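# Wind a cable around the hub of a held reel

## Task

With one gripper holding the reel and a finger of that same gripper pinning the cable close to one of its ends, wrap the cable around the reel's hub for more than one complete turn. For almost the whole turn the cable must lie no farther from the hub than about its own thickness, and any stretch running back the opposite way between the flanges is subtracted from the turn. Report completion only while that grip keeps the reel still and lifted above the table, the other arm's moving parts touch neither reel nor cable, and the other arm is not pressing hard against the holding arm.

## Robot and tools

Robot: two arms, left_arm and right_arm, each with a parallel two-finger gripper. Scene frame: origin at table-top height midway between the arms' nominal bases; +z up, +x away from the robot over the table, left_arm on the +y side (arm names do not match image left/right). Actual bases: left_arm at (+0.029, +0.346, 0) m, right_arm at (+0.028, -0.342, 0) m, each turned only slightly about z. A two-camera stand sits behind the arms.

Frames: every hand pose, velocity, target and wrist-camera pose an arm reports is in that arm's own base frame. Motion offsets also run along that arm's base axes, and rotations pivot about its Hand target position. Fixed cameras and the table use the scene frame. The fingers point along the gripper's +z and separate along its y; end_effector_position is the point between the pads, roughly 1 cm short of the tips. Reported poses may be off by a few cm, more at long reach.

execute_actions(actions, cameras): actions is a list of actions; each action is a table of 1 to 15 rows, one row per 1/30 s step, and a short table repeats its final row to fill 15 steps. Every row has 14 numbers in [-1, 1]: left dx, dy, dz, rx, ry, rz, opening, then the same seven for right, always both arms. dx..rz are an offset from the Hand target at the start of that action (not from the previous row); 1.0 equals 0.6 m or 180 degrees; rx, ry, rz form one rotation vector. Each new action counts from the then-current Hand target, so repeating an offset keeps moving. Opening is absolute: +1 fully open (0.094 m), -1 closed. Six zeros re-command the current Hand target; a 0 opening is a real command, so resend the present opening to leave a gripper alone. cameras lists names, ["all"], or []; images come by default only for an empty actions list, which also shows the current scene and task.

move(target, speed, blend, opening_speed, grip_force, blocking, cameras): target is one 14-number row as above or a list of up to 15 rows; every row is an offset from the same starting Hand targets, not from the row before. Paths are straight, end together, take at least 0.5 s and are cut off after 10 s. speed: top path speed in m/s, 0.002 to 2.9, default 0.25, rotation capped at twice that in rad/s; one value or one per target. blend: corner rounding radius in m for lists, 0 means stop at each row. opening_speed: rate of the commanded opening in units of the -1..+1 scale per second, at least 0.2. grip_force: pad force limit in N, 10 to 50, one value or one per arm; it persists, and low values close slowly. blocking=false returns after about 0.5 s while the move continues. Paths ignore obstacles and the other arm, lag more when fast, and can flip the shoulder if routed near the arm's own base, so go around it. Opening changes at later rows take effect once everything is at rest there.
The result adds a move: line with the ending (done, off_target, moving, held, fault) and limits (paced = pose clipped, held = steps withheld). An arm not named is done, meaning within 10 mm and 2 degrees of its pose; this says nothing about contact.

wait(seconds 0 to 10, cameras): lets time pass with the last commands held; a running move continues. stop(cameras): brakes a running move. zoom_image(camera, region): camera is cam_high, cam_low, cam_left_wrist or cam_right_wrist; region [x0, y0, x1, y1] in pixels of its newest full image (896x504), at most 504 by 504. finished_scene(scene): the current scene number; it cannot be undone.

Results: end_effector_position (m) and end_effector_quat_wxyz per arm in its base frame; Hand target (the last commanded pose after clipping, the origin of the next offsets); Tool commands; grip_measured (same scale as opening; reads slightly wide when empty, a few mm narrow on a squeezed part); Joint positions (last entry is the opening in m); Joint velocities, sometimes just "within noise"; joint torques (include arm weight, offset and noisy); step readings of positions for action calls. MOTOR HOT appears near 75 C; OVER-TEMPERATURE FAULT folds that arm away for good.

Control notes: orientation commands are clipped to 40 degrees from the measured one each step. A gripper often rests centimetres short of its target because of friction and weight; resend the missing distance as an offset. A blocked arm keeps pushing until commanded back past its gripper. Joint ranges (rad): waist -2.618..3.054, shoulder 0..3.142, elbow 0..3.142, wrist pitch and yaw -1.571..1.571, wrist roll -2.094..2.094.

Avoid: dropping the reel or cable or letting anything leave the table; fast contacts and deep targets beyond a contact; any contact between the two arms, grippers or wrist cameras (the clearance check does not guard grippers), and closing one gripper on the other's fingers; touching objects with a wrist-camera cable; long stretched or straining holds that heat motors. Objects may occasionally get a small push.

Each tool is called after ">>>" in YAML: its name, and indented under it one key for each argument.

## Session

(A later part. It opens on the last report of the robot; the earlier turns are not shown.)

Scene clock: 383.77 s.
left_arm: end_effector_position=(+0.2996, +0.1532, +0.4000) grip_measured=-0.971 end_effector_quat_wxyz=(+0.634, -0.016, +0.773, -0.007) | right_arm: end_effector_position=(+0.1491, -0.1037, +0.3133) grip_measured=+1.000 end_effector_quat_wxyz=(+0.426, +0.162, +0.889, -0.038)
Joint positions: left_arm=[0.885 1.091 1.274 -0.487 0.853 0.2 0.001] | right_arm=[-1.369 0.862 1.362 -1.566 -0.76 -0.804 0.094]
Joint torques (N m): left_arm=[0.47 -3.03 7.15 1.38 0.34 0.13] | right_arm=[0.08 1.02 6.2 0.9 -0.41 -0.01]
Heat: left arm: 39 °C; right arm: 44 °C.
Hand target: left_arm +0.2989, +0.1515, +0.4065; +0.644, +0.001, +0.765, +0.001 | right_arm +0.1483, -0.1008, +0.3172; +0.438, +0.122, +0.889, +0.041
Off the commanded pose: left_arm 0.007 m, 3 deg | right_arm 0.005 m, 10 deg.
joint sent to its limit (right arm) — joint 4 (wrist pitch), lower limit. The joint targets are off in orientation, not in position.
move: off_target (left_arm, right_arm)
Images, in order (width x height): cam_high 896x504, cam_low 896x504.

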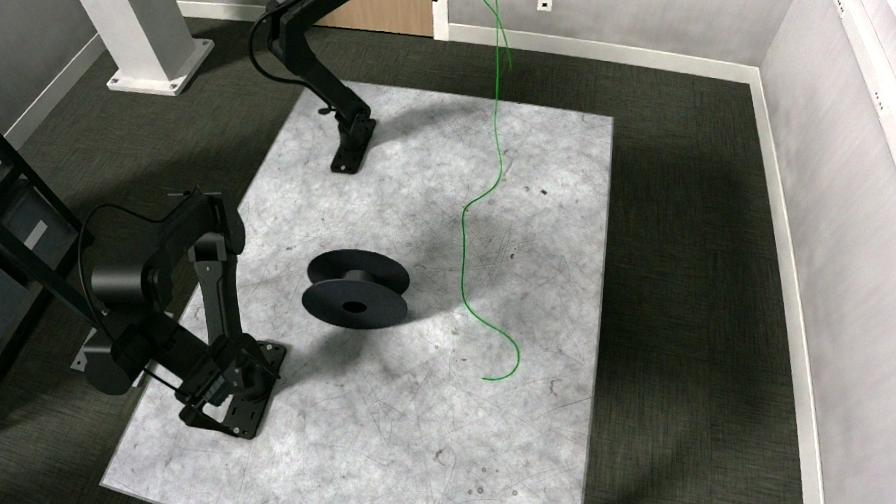

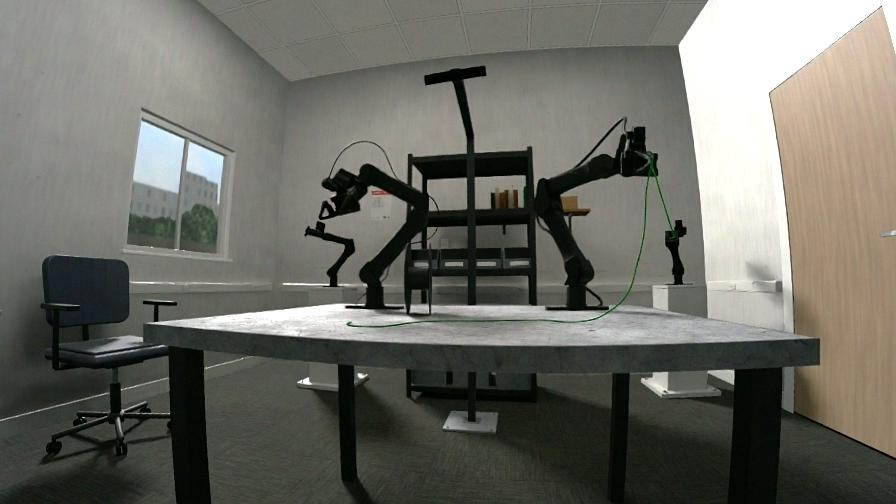

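>>> move:
  target:
    - [-0.03,-0.4,0.106,0,0,-0.2,-1, 0,0,0,0,0,0,1]
    - [-0.08,-0.75,0.106,0,0,-0.333,-1, 0,0,0,0,0,0,1]
  cameras: ["cam_high"]
  speed: 0.25
  blend: 0.04

>>> move:
  target: [-0.083,-0.46,0.0,0,0,0,-1, 0,0,0,0,0,0,1]
  cameras: ["cam_high"]
  speed: 0.25

Scene clock: 402.57 s.
left_arm: end_effector_position=(+0.2532, -0.2979, +0.4487) grip_measured=-0.971 end_effector_quat_wxyz=(+0.536, +0.388, +0.681, -0.314) | right_arm: end_effector_position=(+0.1491, -0.1037, +0.3133) grip_measured=+1.000 end_effector_quat_wxyz=(+0.426, +0.162, +0.889, -0.038)
Joint positions: left_arm=[-0.727 1.264 1.596 -0.575 0.313 0.064 0.001] | right_arm=[-1.369 0.862 1.362 -1.566 -0.76 -0.804 0.094]
Joint torques (N m): left_arm=[-0.58 -4 9.96 1.57 0.01 -0.08] | right_arm=[0.09 1.01 6.23 0.9 -0.41 -0.01]
Heat: left arm: 39 °C; right arm: 44 °C.
Hand target: left_arm +0.2510, -0.2985, +0.4700; +0.558, +0.383, +0.663, -0.321 | right_arm +0.1483, -0.1008, +0.3172; +0.438, +0.122, +0.889, +0.041
Off the commanded pose: left_arm 0.022 m, 3 deg | right_arm 0.005 m, 10 deg.
joint sent to its limit (right arm) — joint 4 (wrist pitch), lower limit. The joint targets are off in orientation, not in position.
move: off_target (left_arm, right_arm)
Images, in order (width x height): cam_high 896x504.

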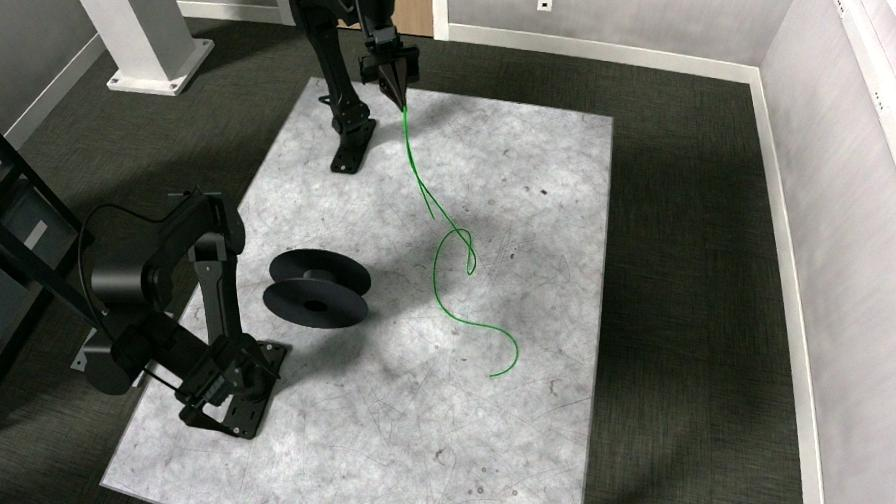

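Scene clock: 404.80 s.
left_arm: end_effector_position=(+0.1996, -0.5740, +0.4671) grip_measured=-0.971 end_effector_quat_wxyz=(+0.566, +0.387, +0.650, -0.327) | right_arm: end_effector_position=(+0.1491, -0.1037, +0.3133) grip_measured=+1.000 end_effector_quat_wxyz=(+0.426, +0.162, +0.889, -0.038)
Joint positions: left_arm=[-1.311 2.272 2.845 -0.723 -0.248 -0.023 0.001] | right_arm=[-1.369 0.862 1.362 -1.566 -0.76 -0.804 0.094]
Joint torques (N m): left_arm=[-0.03 -10.81 8.46 1.34 -0.12 -0.11] | right_arm=[0.08 1.03 6.19 0.91 -0.41 -0.01]
Heat: left arm: 39 °C; right arm: 44 °C.
Hand target: left_arm +0.2011, -0.5745, +0.4702; +0.558, +0.383, +0.662, -0.321 | right_arm +0.1483, -0.1008, +0.3172; +0.438, +0.122, +0.889, +0.041
Off the commanded pose: left_arm 0.003 m, 2 deg | right_arm 0.005 m, 10 deg.
elbow stopped short (left arm): the move would have taken joint 3 (elbow) straighter than the controller allows.
joint sent to its limit (right arm) — joint 4 (wrist pitch), lower limit. The joint targets are off in orientation, not in position.
move: off_target (right_arm)
Images, in order (width x height): cam_high 896x504.

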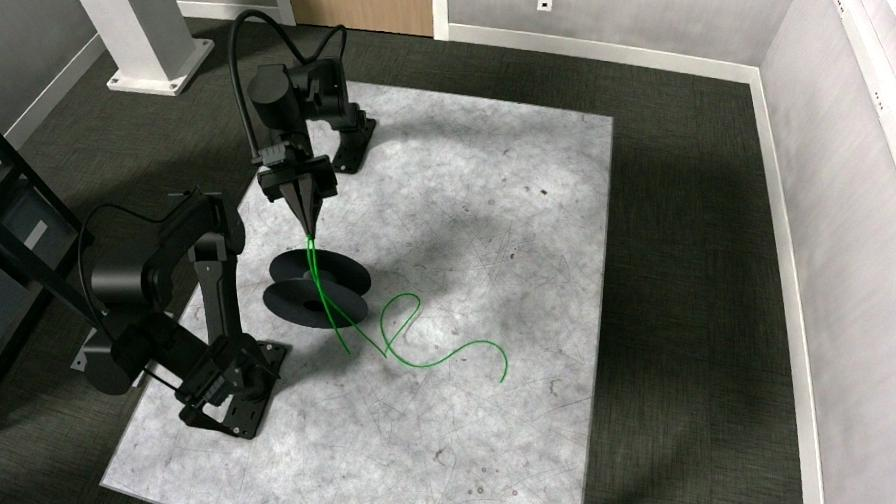

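>>> wait:
  seconds: 0
  cameras: ["cam_high"]

Scene clock: 414.60 s.
left_arm: end_effector_position=(+0.1996, -0.5739, +0.4670) grip_measured=-0.971 end_effector_quat_wxyz=(+0.566, +0.387, +0.650, -0.327) | right_arm: end_effector_position=(+0.1491, -0.1037, +0.3133) grip_measured=+1.000 end_effector_quat_wxyz=(+0.426, +0.162, +0.889, -0.038)
Joint positions: left_arm=[-1.311 2.272 2.845 -0.723 -0.248 -0.023 0.001] | right_arm=[-1.369 0.862 1.362 -1.566 -0.76 -0.804 0.094]
Joint torques (N m): left_arm=[-0.03 -10.78 8.4 1.3 -0.12 -0.12] | right_arm=[0.09 1.01 6.17 0.91 -0.41 0]
Heat: left arm: 39 °C; right arm: 44 °C.
Hand target: left_arm +0.2011, -0.5745, +0.4702; +0.558, +0.383, +0.662, -0.321 | right_arm +0.1483, -0.1008, +0.3172; +0.438, +0.122, +0.889, +0.041
Tool commands: left_gripper/opening=-1.0 right_gripper/opening=+1.0
Off the commanded pose: left_arm 0.003 m, 2 deg | right_arm 0.005 m, 10 deg.
Images, in order (width x height): cam_high 896x504.

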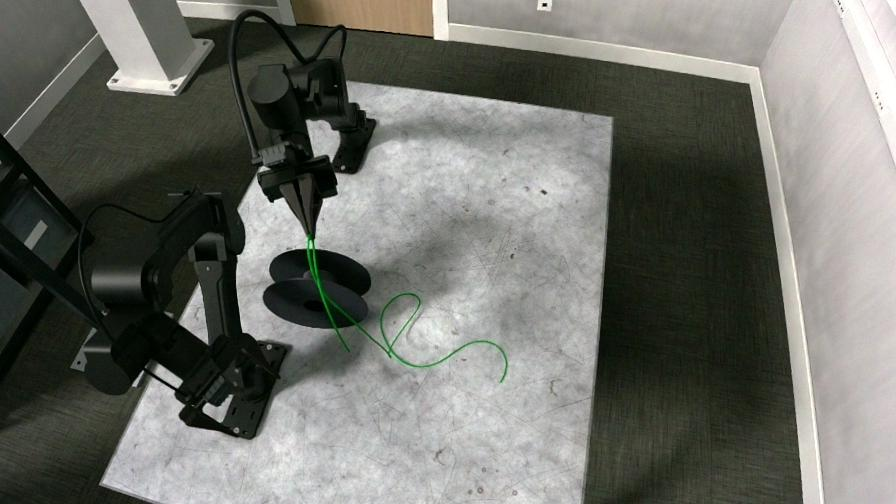

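>>> move:
  target:
    - [-0.1,0,-0.18,0,0,0,-1, 0,0,0,0,0,0,1]
    - [-0.127,0.29,-0.317,0,0,0,-1, 0,0,0,0,0,0,1]
  cameras: ["cam_high","cam_low","cam_left_wrist"]
  speed: 0.2
  blend: 0.03

Scene clock: 448.97 s.
left_arm: end_effector_position=(+0.1233, -0.4023, +0.2658) grip_measured=-0.971 end_effector_quat_wxyz=(+0.546, +0.397, +0.673, -0.304) | right_arm: end_effector_position=(+0.1491, -0.1037, +0.3133) grip_measured=+1.000 end_effector_quat_wxyz=(+0.426, +0.162, +0.889, -0.038)
Joint positions: left_arm=[-1.438 1.25 0.823 0.187 -0.386 -0.066 0.001] | right_arm=[-1.369 0.862 1.362 -1.566 -0.76 -0.804 0.094]
Joint torques (N m): left_arm=[0.69 -6.34 7.53 1.63 0.02 0.01] | right_arm=[0.09 1.03 6.2 0.91 -0.41 -0.01]
Heat: left arm: 40 °C; right arm: 44 °C.
Hand target: left_arm +0.1248, -0.4005, +0.2799; +0.558, +0.383, +0.663, -0.321 | right_arm +0.1483, -0.1008, +0.3172; +0.438, +0.122, +0.889, +0.041
Off the commanded pose: left_arm 0.014 m, 3 deg | right_arm 0.005 m, 10 deg.
joint sent to its limit (right arm) — joint 4 (wrist pitch), lower limit. The joint targets are off in orientation, not in position.
move: off_target (left_arm, right_arm)
camera_calibration:
cam_left_wrist: T_world_to_cam=[[-0.894689, -0.427541, -0.129385, -0.028209], [-0.163627, 0.583203, -0.795676, 0.504898], [0.415642, -0.690711, -0.591743, -0.0776962], [0, 0, 0, 1]] pos_world=[0.0896703, -0.360184, 0.352109]
Images, in order (width x height): cam_high 896x504, cam_low 896x504, cam_left_wrist 896x504.

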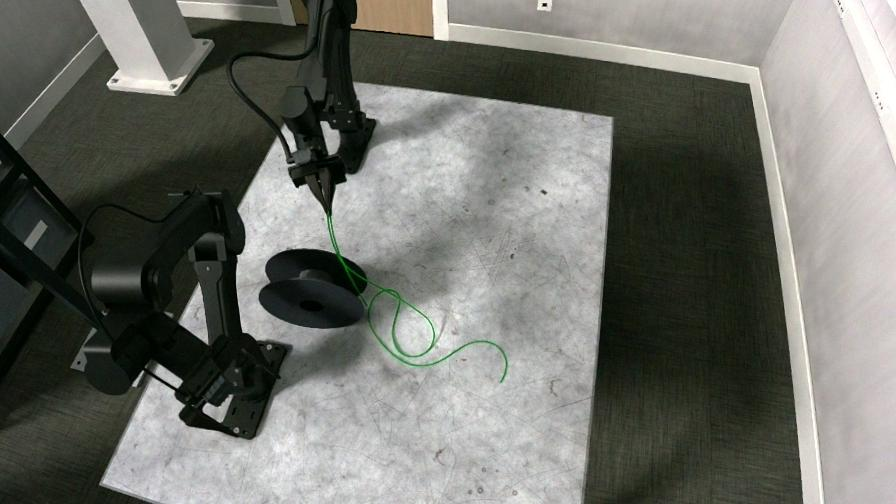

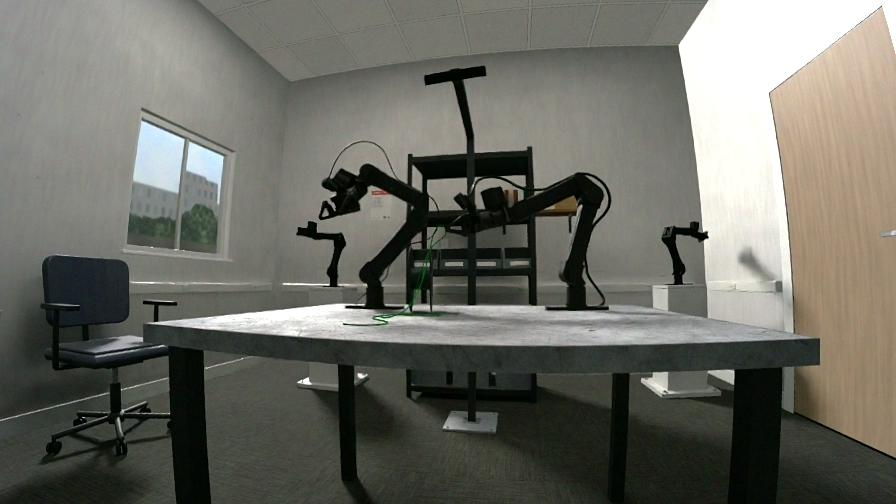

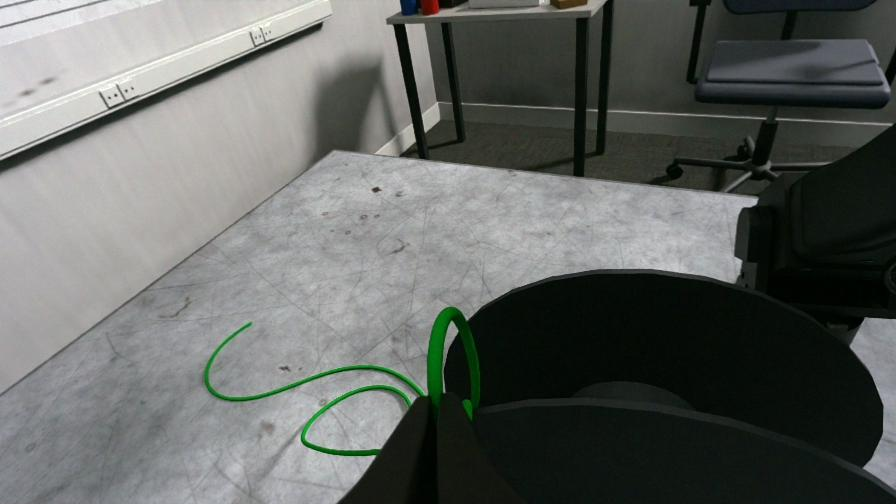

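>>> move:
  target:
    - [-0.04,0,0.317,0,0,0,-1, 0,0,0,0,0,0,1]
    - [-0.067,-0.3,0.317,0,0,0,-1, 0,0,0,0,0,0,1]
  cameras: ["cam_high","cam_left_wrist"]
  speed: 0.2
  blend: 0.03

Scene clock: 474.90 s.
left_arm: end_effector_position=(+0.0871, -0.5803, +0.4662) grip_measured=-0.971 end_effector_quat_wxyz=(+0.561, +0.390, +0.657, -0.319) | right_arm: end_effector_position=(+0.1491, -0.1037, +0.3133) grip_measured=+1.000 end_effector_quat_wxyz=(+0.426, +0.162, +0.889, -0.038)
Joint positions: left_arm=[-1.575 2.253 2.843 -0.783 -0.513 -0.077 0.001] | right_arm=[-1.369 0.862 1.362 -1.566 -0.76 -0.804 0.094]
Joint torques (N m): left_arm=[-0.77 -10.58 8.43 1.25 -0.19 -0.12] | right_arm=[0.09 1.05 6.19 0.91 -0.41 0]
Heat: left arm: 41 °C; right arm: 44 °C.
Hand target: left_arm +0.0845, -0.5805, +0.4702; +0.558, +0.383, +0.662, -0.321 | right_arm +0.1483, -0.1008, +0.3172; +0.438, +0.122, +0.889, +0.041
Off the commanded pose: left_arm 0.005 m, 1 deg | right_arm 0.005 m, 10 deg.
elbow stopped short (left arm): the move would have taken joint 3 (elbow) straighter than the controller allows.
joint sent to its limit (right arm) — joint 4 (wrist pitch), lower limit. The joint targets are off in orientation, not in position.
move: off_target (right_arm)
camera_calibration:
cam_left_wrist: T_world_to_cam=[[-0.896541, -0.424315, -0.127162, -0.109737], [-0.140063, 0.543897, -0.82738, 0.752145], [0.420233, -0.72397, -0.547057, -0.107493], [0, 0, 0, 1]] pos_world=[0.0521361, -0.533474, 0.54955]
Images, in order (width x height): cam_high 896x504, cam_left_wrist 896x504.

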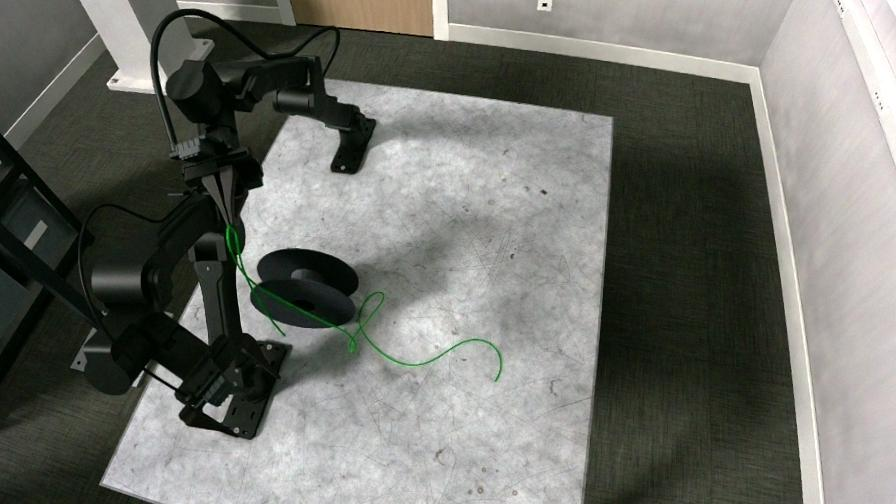

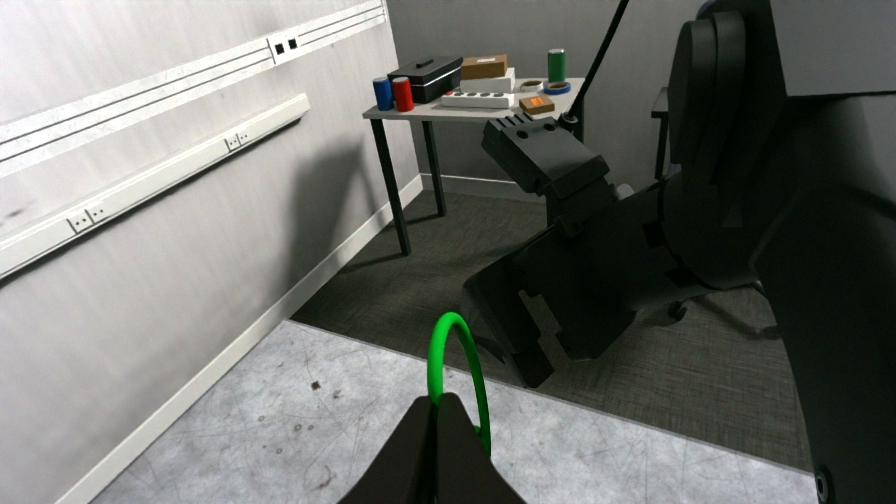

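>>> move:
  target:
    - [0.05,0.35,0,0,0,0,-1, 0,0,0,0,0,0,1]
    - [0.35,0.65,-0.03,0,0,0.15,-1, 0,0,0,0,0,0,1]
  cameras: ["cam_high","cam_low"]
  speed: 0.25
  blend: 0.04

>>> zoom_image:
  camera: "cam_high"
  region: [200, 200, 460, 440]

Scene clock: 495.10 s.
left_arm: end_effector_position=(+0.2932, -0.1900, +0.4463) grip_measured=-0.971 end_effector_quat_wxyz=(+0.607, +0.217, +0.743, -0.178) | right_arm: end_effector_position=(+0.1491, -0.1037, +0.3133) grip_measured=+1.000 end_effector_quat_wxyz=(+0.426, +0.162, +0.889, -0.038)
Joint positions: left_arm=[-0.587 1.085 1.454 -0.569 -0.017 -0.004 0.001] | right_arm=[-1.369 0.862 1.362 -1.566 -0.76 -0.804 0.094]
Joint torques (N m): left_arm=[0.69 -2.36 6.54 1.59 0.12 0.06] | right_arm=[0.08 1.01 6.22 0.9 -0.41 -0.02]
Heat: left arm: 41 °C; right arm: 44 °C.
Hand target: left_arm +0.2945, -0.1904, +0.4521; +0.617, +0.218, +0.734, -0.182 | right_arm +0.1483, -0.1008, +0.3172; +0.438, +0.122, +0.889, +0.041
Off the commanded pose: left_arm 0.006 m, 2 deg | right_arm 0.005 m, 10 deg.
joint sent to its limit (right arm) — joint 4 (wrist pitch), lower limit. The joint targets are off in orientation, not in position.
move: off_target (right_arm)
Images, in order (width x height): cam_high 896x504, cam_low 896x504.

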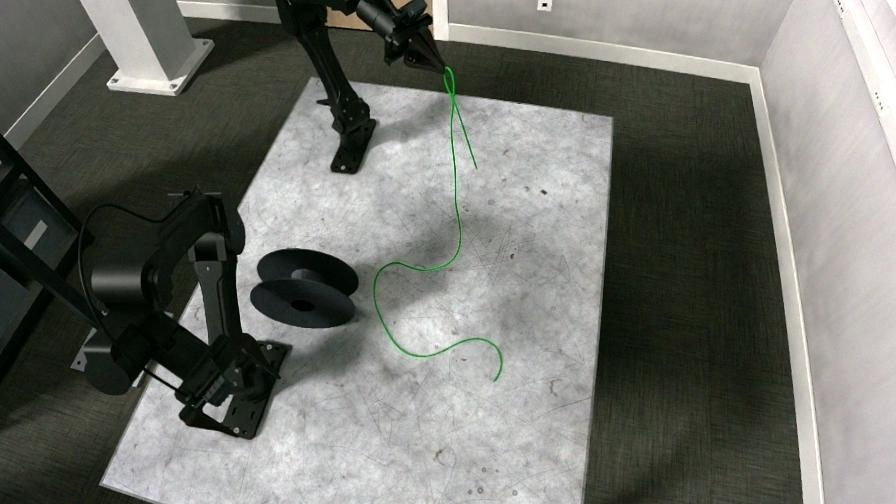

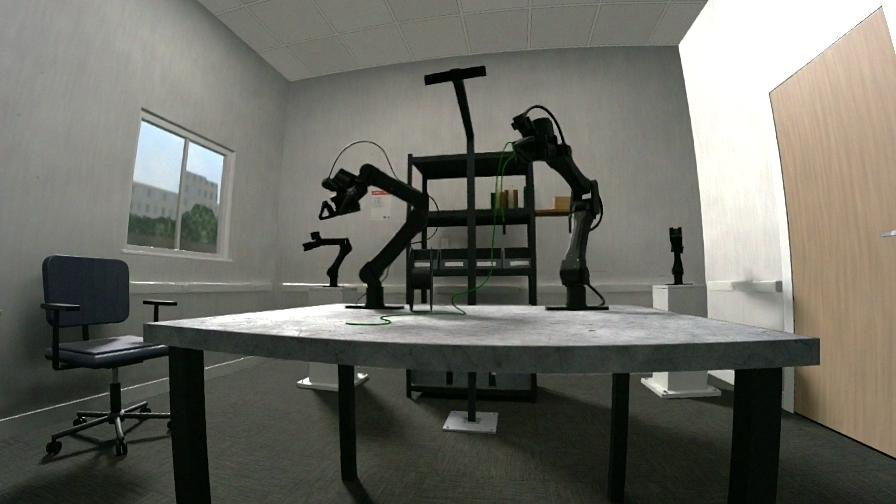

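Scaled by 1.938 from the camera's 896x504 image, which has a finer 1280x720 frame.

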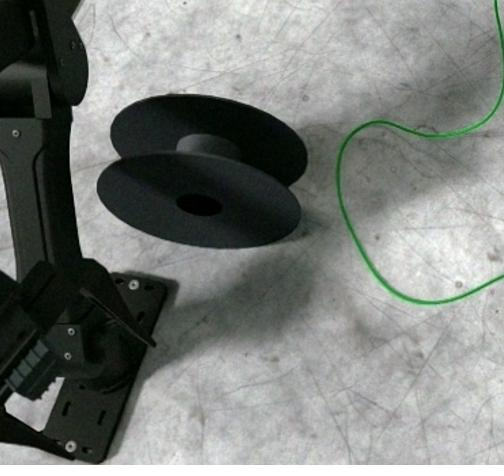

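>>> move:
  target:
    - [0,0,0,0,0,0,-1, 0.12,0.168,0.04,-0.03,0.14,0.08,0.2]
    - [0,0,0,0,0,0,-1, -0.06,0.42,0.03,-0.064,0.286,0.156,0.2]
  cameras: ["cam_high","cam_right_wrist"]
  speed: 0.25
  blend: 0.04

Scene clock: 519.50 s.
left_arm: end_effector_position=(+0.2931, -0.1901, +0.4463) grip_measured=-0.971 end_effector_quat_wxyz=(+0.607, +0.217, +0.743, -0.178) | right_arm: end_effector_position=(+0.1145, +0.1533, +0.3324) grip_measured=+0.202 end_effector_quat_wxyz=(+0.215, -0.120, +0.944, +0.221)
Joint positions: left_arm=[-0.587 1.085 1.454 -0.569 -0.016 -0.004 0.001] | right_arm=[0.922 1.017 1.643 -1.57 -0.002 0.669 0.056]
Joint torques (N m): left_arm=[0.64 -2.32 6.61 1.62 0.12 0.08] | right_arm=[0.54 -0.39 5.42 1.16 0.02 0]
Heat: left arm: 42 °C; right arm: 43 °C.
Hand target: left_arm +0.2945, -0.1904, +0.4521; +0.617, +0.218, +0.734, -0.182 | right_arm +0.1122, +0.1513, +0.3354; +0.001, -0.127, +0.992, +0.000
Off the commanded pose: left_arm 0.006 m, 2 deg | right_arm 0.004 m, 36 deg.
joint sent to its limit (right arm) — joint 4 (wrist pitch), lower limit. The joint targets are off in orientation, not in position.
move: off_target (right_arm)
camera_calibration:
cam_right_wrist: T_world_to_cam=[[0.205864, -0.893746, -0.398545, 0.245227], [-0.977769, -0.204449, -0.0465742, 0.19387], [-0.0398567, 0.399273, -0.915965, 0.339952], [0, 0, 0, 1]] pos_world=[0.152626, 0.123074, 0.418147]
Images, in order (width x height): cam_high 896x504, cam_right_wrist 896x504.

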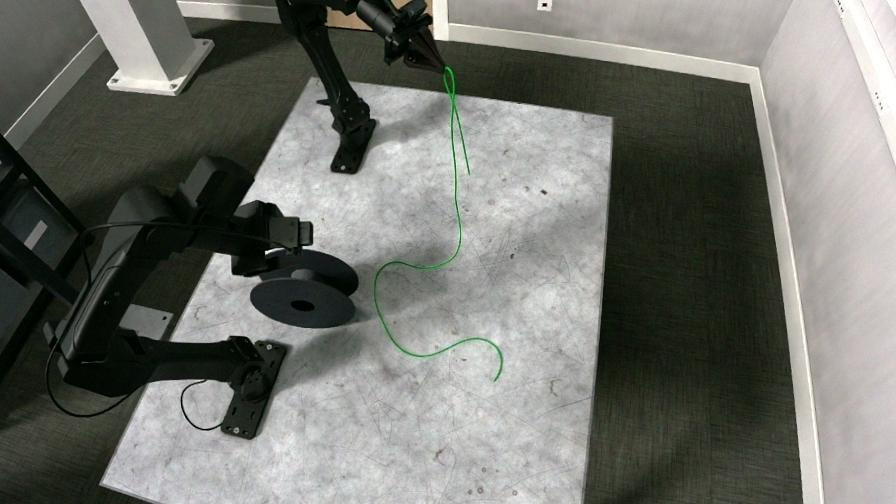

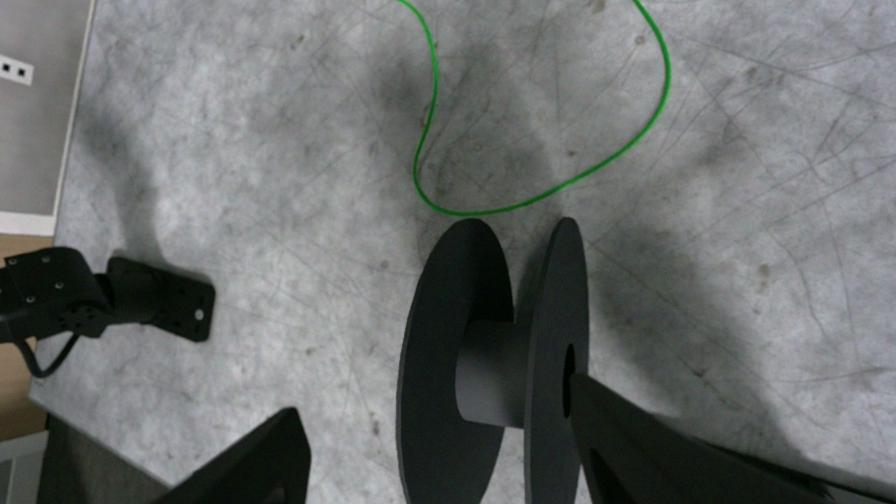

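>>> move:
  target: [0,0,0,0,0,0,-1, 0.0,0.02,-0.14,0,0,0,0.2]
  cameras: ["cam_high","cam_right_wrist"]
  speed: 0.15

Scene clock: 543.93 s.
left_arm: end_effector_position=(+0.2931, -0.1901, +0.4463) grip_measured=-0.971 end_effector_quat_wxyz=(+0.607, +0.217, +0.743, -0.178) | right_arm: end_effector_position=(+0.1146, +0.1653, +0.2535) grip_measured=+0.202 end_effector_quat_wxyz=(+0.106, -0.124, +0.980, +0.118)
Joint positions: left_arm=[-0.587 1.085 1.454 -0.569 -0.016 -0.004 0.001] | right_arm=[0.958 1.136 1.454 -1.57 -0.002 0.706 0.056]
Joint torques (N m): left_arm=[0.57 -2.36 6.58 1.6 0.13 0.09] | right_arm=[0.58 -1.76 4.81 0.74 0.03 0.02]
Heat: left arm: 43 °C; right arm: 43 °C.
Hand target: left_arm +0.2945, -0.1904, +0.4521; +0.617, +0.218, +0.734, -0.182 | right_arm +0.1122, +0.1632, +0.2513; +0.001, -0.127, +0.992, +0.000
Off the commanded pose: left_arm 0.006 m, 2 deg | right_arm 0.004 m, 18 deg.
joint sent to its limit (right arm) — joint 4 (wrist pitch), lower limit. The joint targets are off in orientation, not in position.
move: off_target (right_arm)
camera_calibration:
cam_right_wrist: T_world_to_cam=[[0.148244, -0.966669, -0.208744, 0.195025], [-0.962908, -0.189209, 0.192374, 0.128008], [-0.225458, 0.172483, -0.958863, 0.332533], [0, 0, 0, 1]] pos_world=[0.169321, 0.155388, 0.334939]
Images, in order (width x height): cam_high 896x504, cam_right_wrist 896x504.

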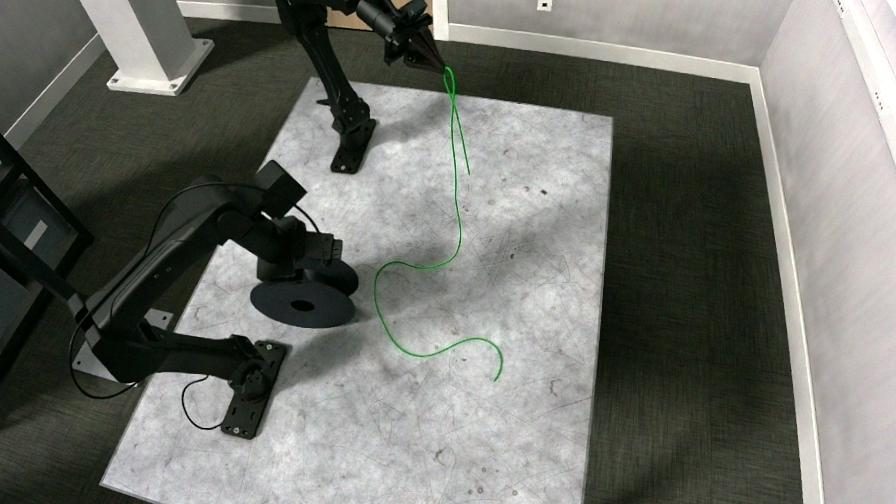

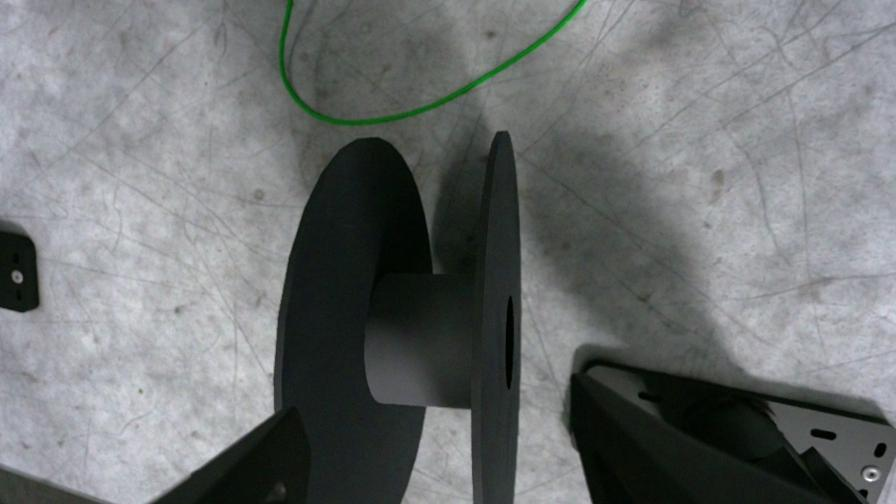

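>>> move:
  target: [0,0,0,0,0,0,-1, 0.0,-0.015,-0.12,0,0,0,0.2]
  cameras: ["cam_high","cam_right_wrist","cam_low"]
  speed: 0.1

Scene clock: 556.00 s.
left_arm: end_effector_position=(+0.2931, -0.1901, +0.4463) grip_measured=-0.971 end_effector_quat_wxyz=(+0.607, +0.217, +0.743, -0.178) | right_arm: end_effector_position=(+0.1105, +0.1551, +0.1816) grip_measured=+0.202 end_effector_quat_wxyz=(+0.000, -0.128, +0.992, +0.001)
Joint positions: left_arm=[-0.587 1.085 1.454 -0.569 -0.016 -0.004 0.001] | right_arm=[0.945 1.283 1.285 -1.57 -0.002 0.689 0.056]
Joint torques (N m): left_arm=[0.62 -2.4 6.61 1.62 0.14 0.08] | right_arm=[-0.57 -3.28 5.03 0.38 0.02 -0.07]
Heat: left arm: 44 °C; right arm: 42 °C.
Hand target: left_arm +0.2945, -0.1904, +0.4521; +0.617, +0.218, +0.734, -0.182 | right_arm +0.1122, +0.1542, +0.1793; +0.001, -0.127, +0.992, +0.000
Off the commanded pose: left_arm 0.006 m, 2 deg | right_arm 0.003 m, 0 deg.
move: done
camera_calibration:
cam_right_wrist: T_world_to_cam=[[0.134719, -0.990666, 0.0207555, 0.13424], [-0.907949, -0.115027, 0.402985, 0.0800838], [-0.396837, -0.0731347, -0.914971, 0.313447], [0, 0, 0, 1]] pos_world=[0.179014, 0.165123, 0.251736]
Images, in order (width x height): cam_high 896x504, cam_low 896x504, cam_right_wrist 896x504.

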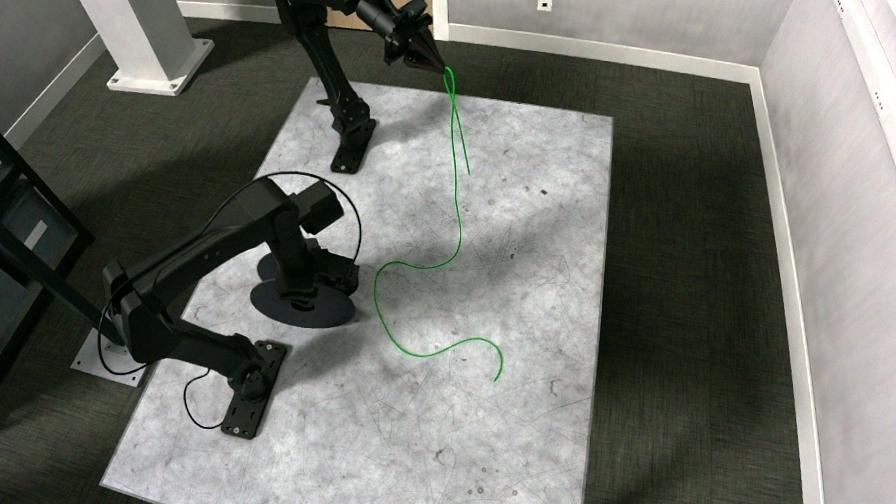

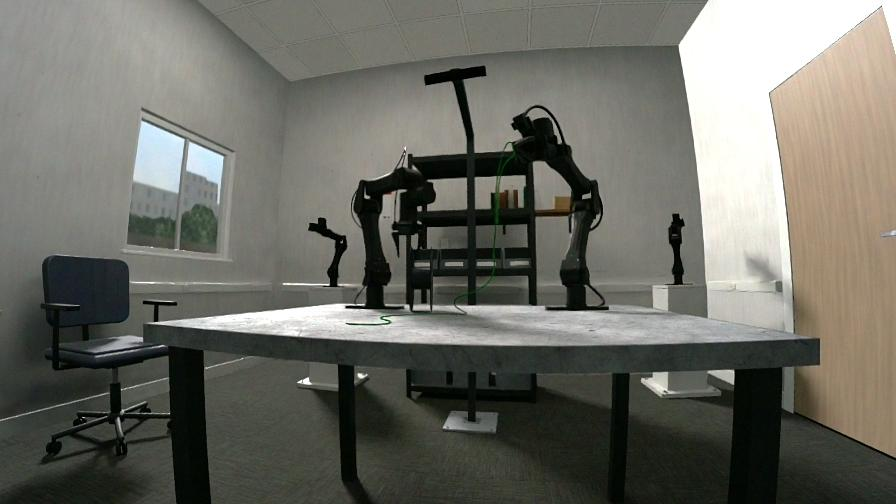

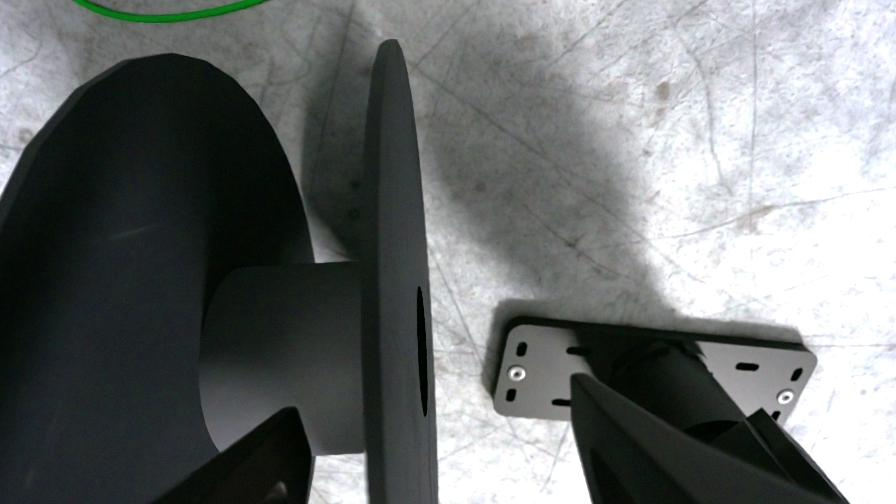

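>>> move:
  target:
    - [0,0,0,0,0,0,-1, -0.003,0.012,0.0,0,0,0,0.2]
    - [0,0,0,0,0,0,-1, -0.003,0.012,0.0,0,0,0,-1]
  cameras: ["cam_high","cam_right_wrist"]
  speed: 0.05
  opening_speed: 0.6

Scene clock: 574.60 s.
left_arm: end_effector_position=(+0.2932, -0.1901, +0.4464) grip_measured=-0.971 end_effector_quat_wxyz=(+0.607, +0.217, +0.743, -0.178) | right_arm: end_effector_position=(+0.1089, +0.1592, +0.1790) grip_measured=-0.955 end_effector_quat_wxyz=(-0.005, -0.125, +0.992, +0.000)
Joint positions: left_arm=[-0.587 1.085 1.454 -0.569 -0.016 -0.004 0.001] | right_arm=[0.959 1.299 1.285 -1.564 -0.006 0.709 0.002]
Joint torques (N m): left_arm=[0.64 -2.5 6.63 1.63 0.13 0.08] | right_arm=[0.57 -3.25 6.11 0.37 0.07 0]
Heat: left arm: 44 °C; right arm: 42 °C.
Hand target: left_arm +0.2945, -0.1904, +0.4522; +0.617, +0.218, +0.734, -0.182 | right_arm +0.1104, +0.1614, +0.1793; +0.001, -0.127, +0.992, +0.000
Off the commanded pose: left_arm 0.006 m, 2 deg | right_arm 0.003 m, 1 deg.
move: done
camera_calibration:
cam_right_wrist: T_world_to_cam=[[0.129649, -0.991259, 0.0244228, 0.138593], [-0.904858, -0.108204, 0.411732, 0.077198], [-0.405491, -0.0754799, -0.910977, 0.311329], [0, 0, 0, 1]] pos_world=[0.178126, 0.169234, 0.248444]
Images, in order (width x height): cam_high 896x504, cam_right_wrist 896x504.

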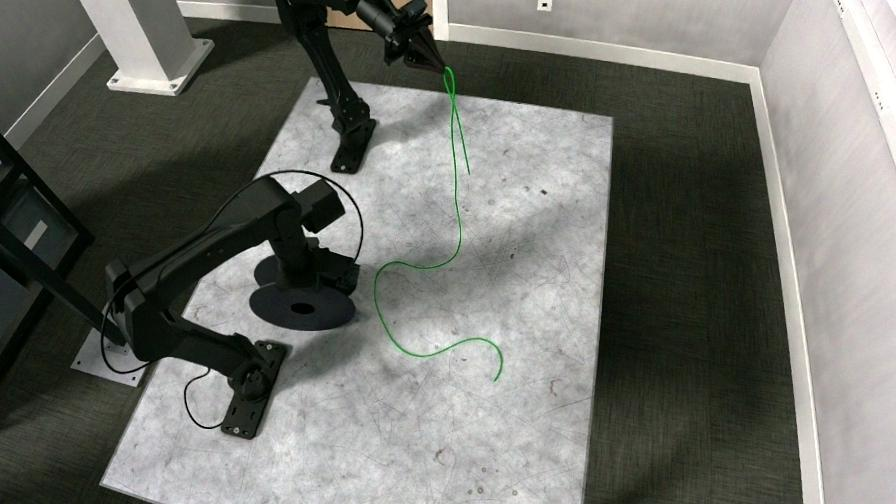

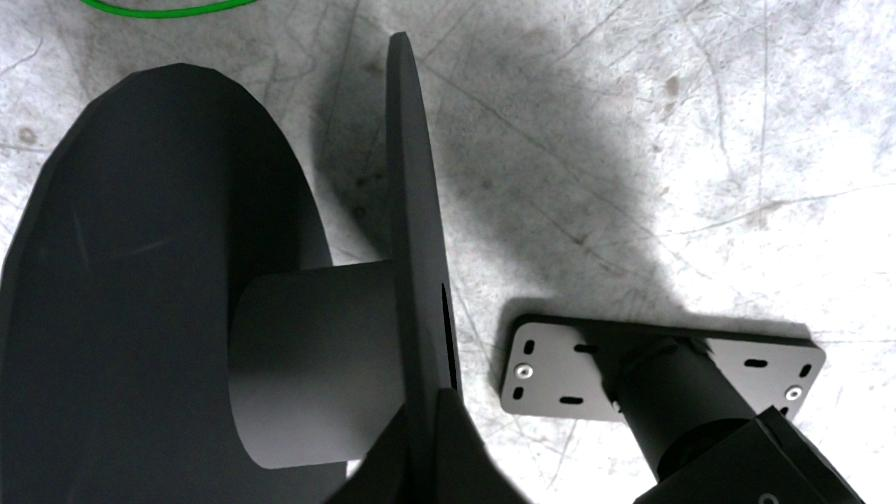

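>>> move:
  target:
    - [0,0,0,0,0,0,-1, 0.0,0,0.2,0,0,0,-1]
    - [0,0,0,0,0,0,-1, 0.333,0.015,0.28,0.032,-0.249,-0.077,-1]
  cameras: ["all"]
  speed: 0.15
  blend: 0.04

Scene clock: 599.87 s.
left_arm: end_effector_position=(+0.2932, -0.1901, +0.4464) grip_measured=-0.971 end_effector_quat_wxyz=(+0.607, +0.217, +0.743, -0.178) | right_arm: end_effector_position=(+0.3015, +0.1723, +0.3356) grip_measured=-0.956 end_effector_quat_wxyz=(+0.354, -0.013, +0.935, -0.005)
Joint positions: left_arm=[-0.587 1.085 1.454 -0.569 -0.016 -0.004 0.001] | right_arm=[0.754 1.525 1.909 -1.382 0.471 0.585 0.002]
Joint torques (N m): left_arm=[0.7 -2.41 6.65 1.6 0.1 0.07] | right_arm=[-0.49 -6.82 5.35 1.57 0.53 -0.03]
Heat: left arm: 45 °C; right arm: 43 °C.
Hand target: left_arm +0.2945, -0.1904, +0.4522; +0.617, +0.218, +0.734, -0.182 | right_arm +0.3103, +0.1704, +0.3473; +0.384, +0.001, +0.923, +0.000
Off the commanded pose: left_arm 0.006 m, 2 deg | right_arm 0.015 m, 4 deg.
move: off_target (right_arm)
camera_calibration:
cam_left_wrist: T_world_to_cam=[[-0.597993, -0.794526, -0.105509, 0.0703909], [-0.409561, 0.416066, -0.81188, 0.600254], [0.688959, -0.442286, -0.574211, 0.0644138], [0, 0, 0, 1]] pos_world=[0.243555, -0.165328, 0.531748]
cam_right_wrist: T_world_to_cam=[[-0.0849119, -0.99544, -0.0434743, 0.211006], [-0.948795, 0.0941028, -0.30155, 0.406247], [0.304265, 0.0156431, -0.952459, 0.317369], [0, 0, 0, 1]] pos_world=[0.306798, 0.166851, 0.433957]

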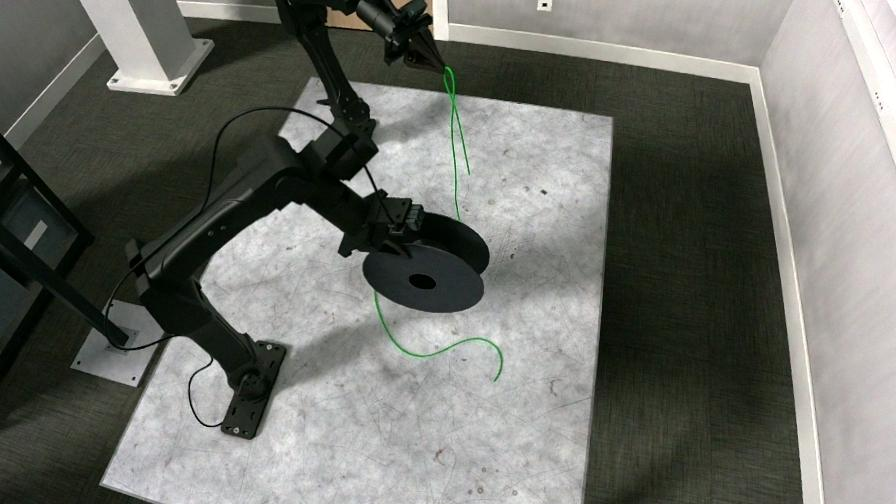

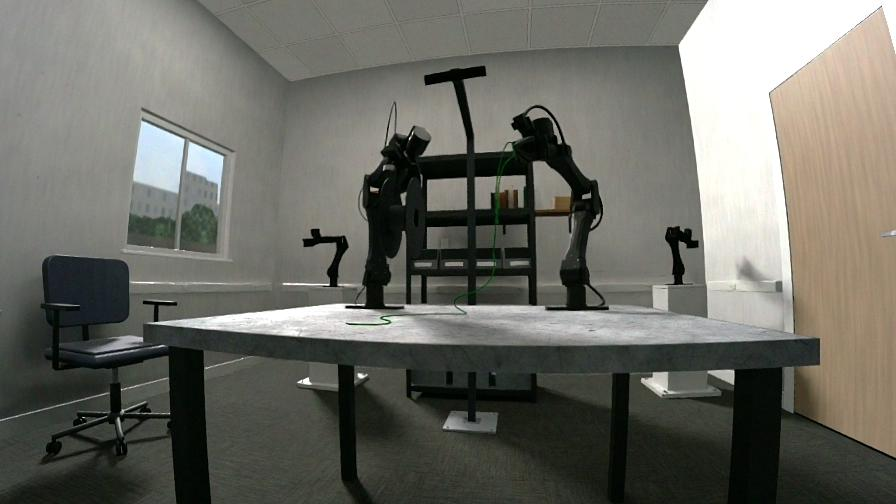

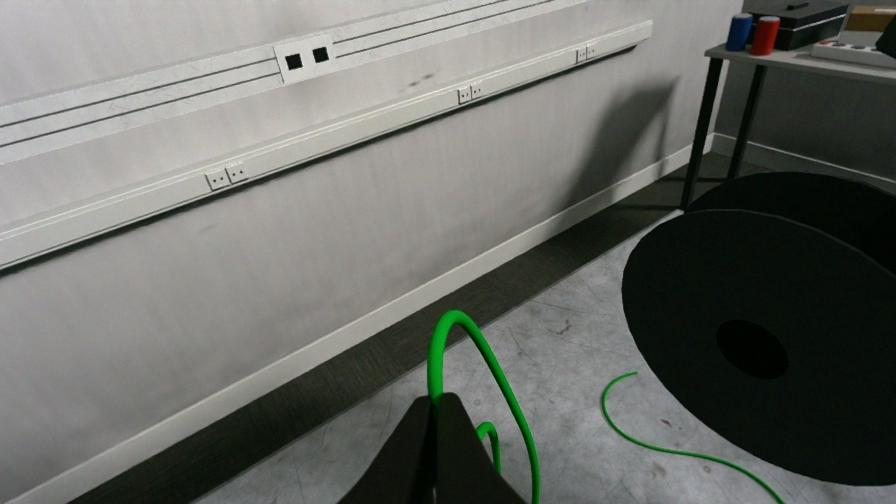

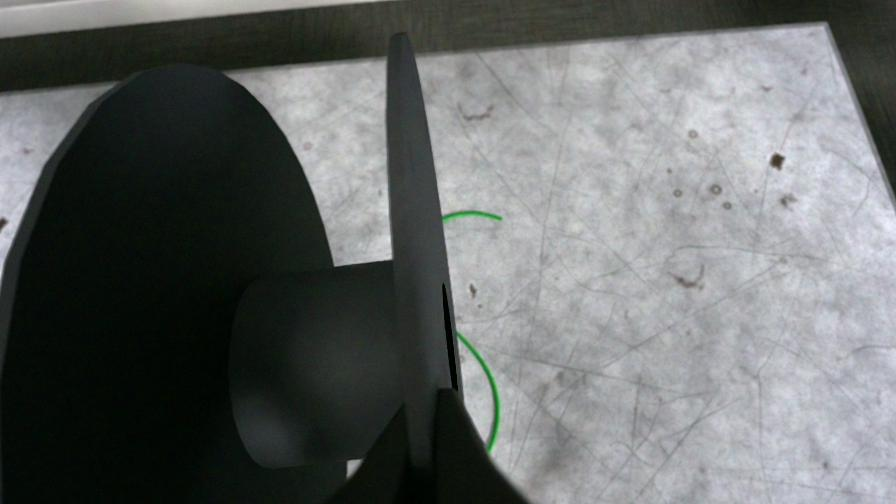

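>>> move:
  target: [0.03,0.62,-0.03,0,0,0.18,-1, 0,0,0,0,0,0,-1]
  cameras: ["cam_high"]
  speed: 0.2

Scene clock: 616.93 s.
left_arm: end_effector_position=(+0.3133, +0.1839, +0.4157) grip_measured=-0.971 end_effector_quat_wxyz=(+0.628, -0.021, +0.778, -0.018) | right_arm: end_effector_position=(+0.3016, +0.1724, +0.3357) grip_measured=-0.956 end_effector_quat_wxyz=(+0.355, -0.013, +0.935, -0.005)
Joint positions: left_arm=[0.927 1.247 1.454 -0.554 0.9 0.22 0.001] | right_arm=[0.754 1.525 1.909 -1.381 0.471 0.585 0.002]
Joint torques (N m): left_arm=[0.35 -3.99 10.19 1.32 0.4 0.19] | right_arm=[-0.53 -6.82 5.37 1.55 0.53 -0.03]
Heat: left arm: 45 °C; right arm: 41 °C.
Hand target: left_arm +0.3126, +0.1815, +0.4342; +0.644, +0.005, +0.765, -0.002 | right_arm +0.3103, +0.1703, +0.3472; +0.384, +0.001, +0.923, +0.000
Off the commanded pose: left_arm 0.019 m, 4 deg | right_arm 0.015 m, 4 deg.
move: off_target (left_arm, right_arm)
Images, in order (width x height): cam_high 896x504.

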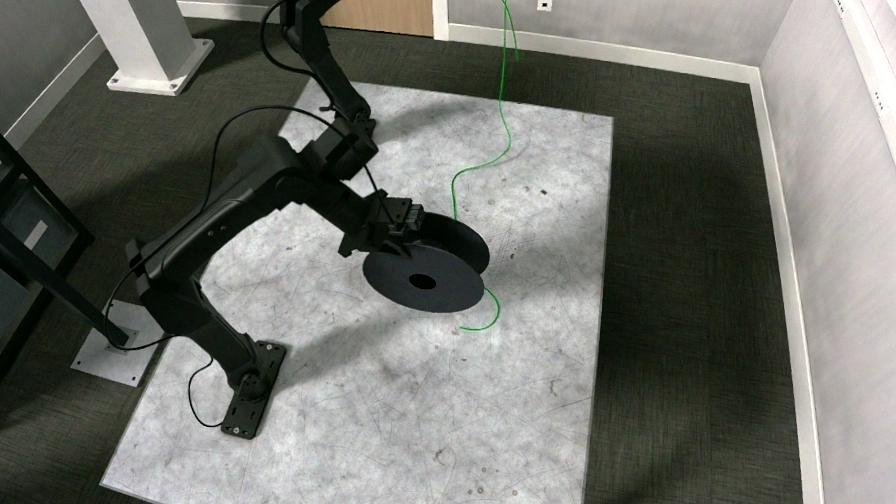

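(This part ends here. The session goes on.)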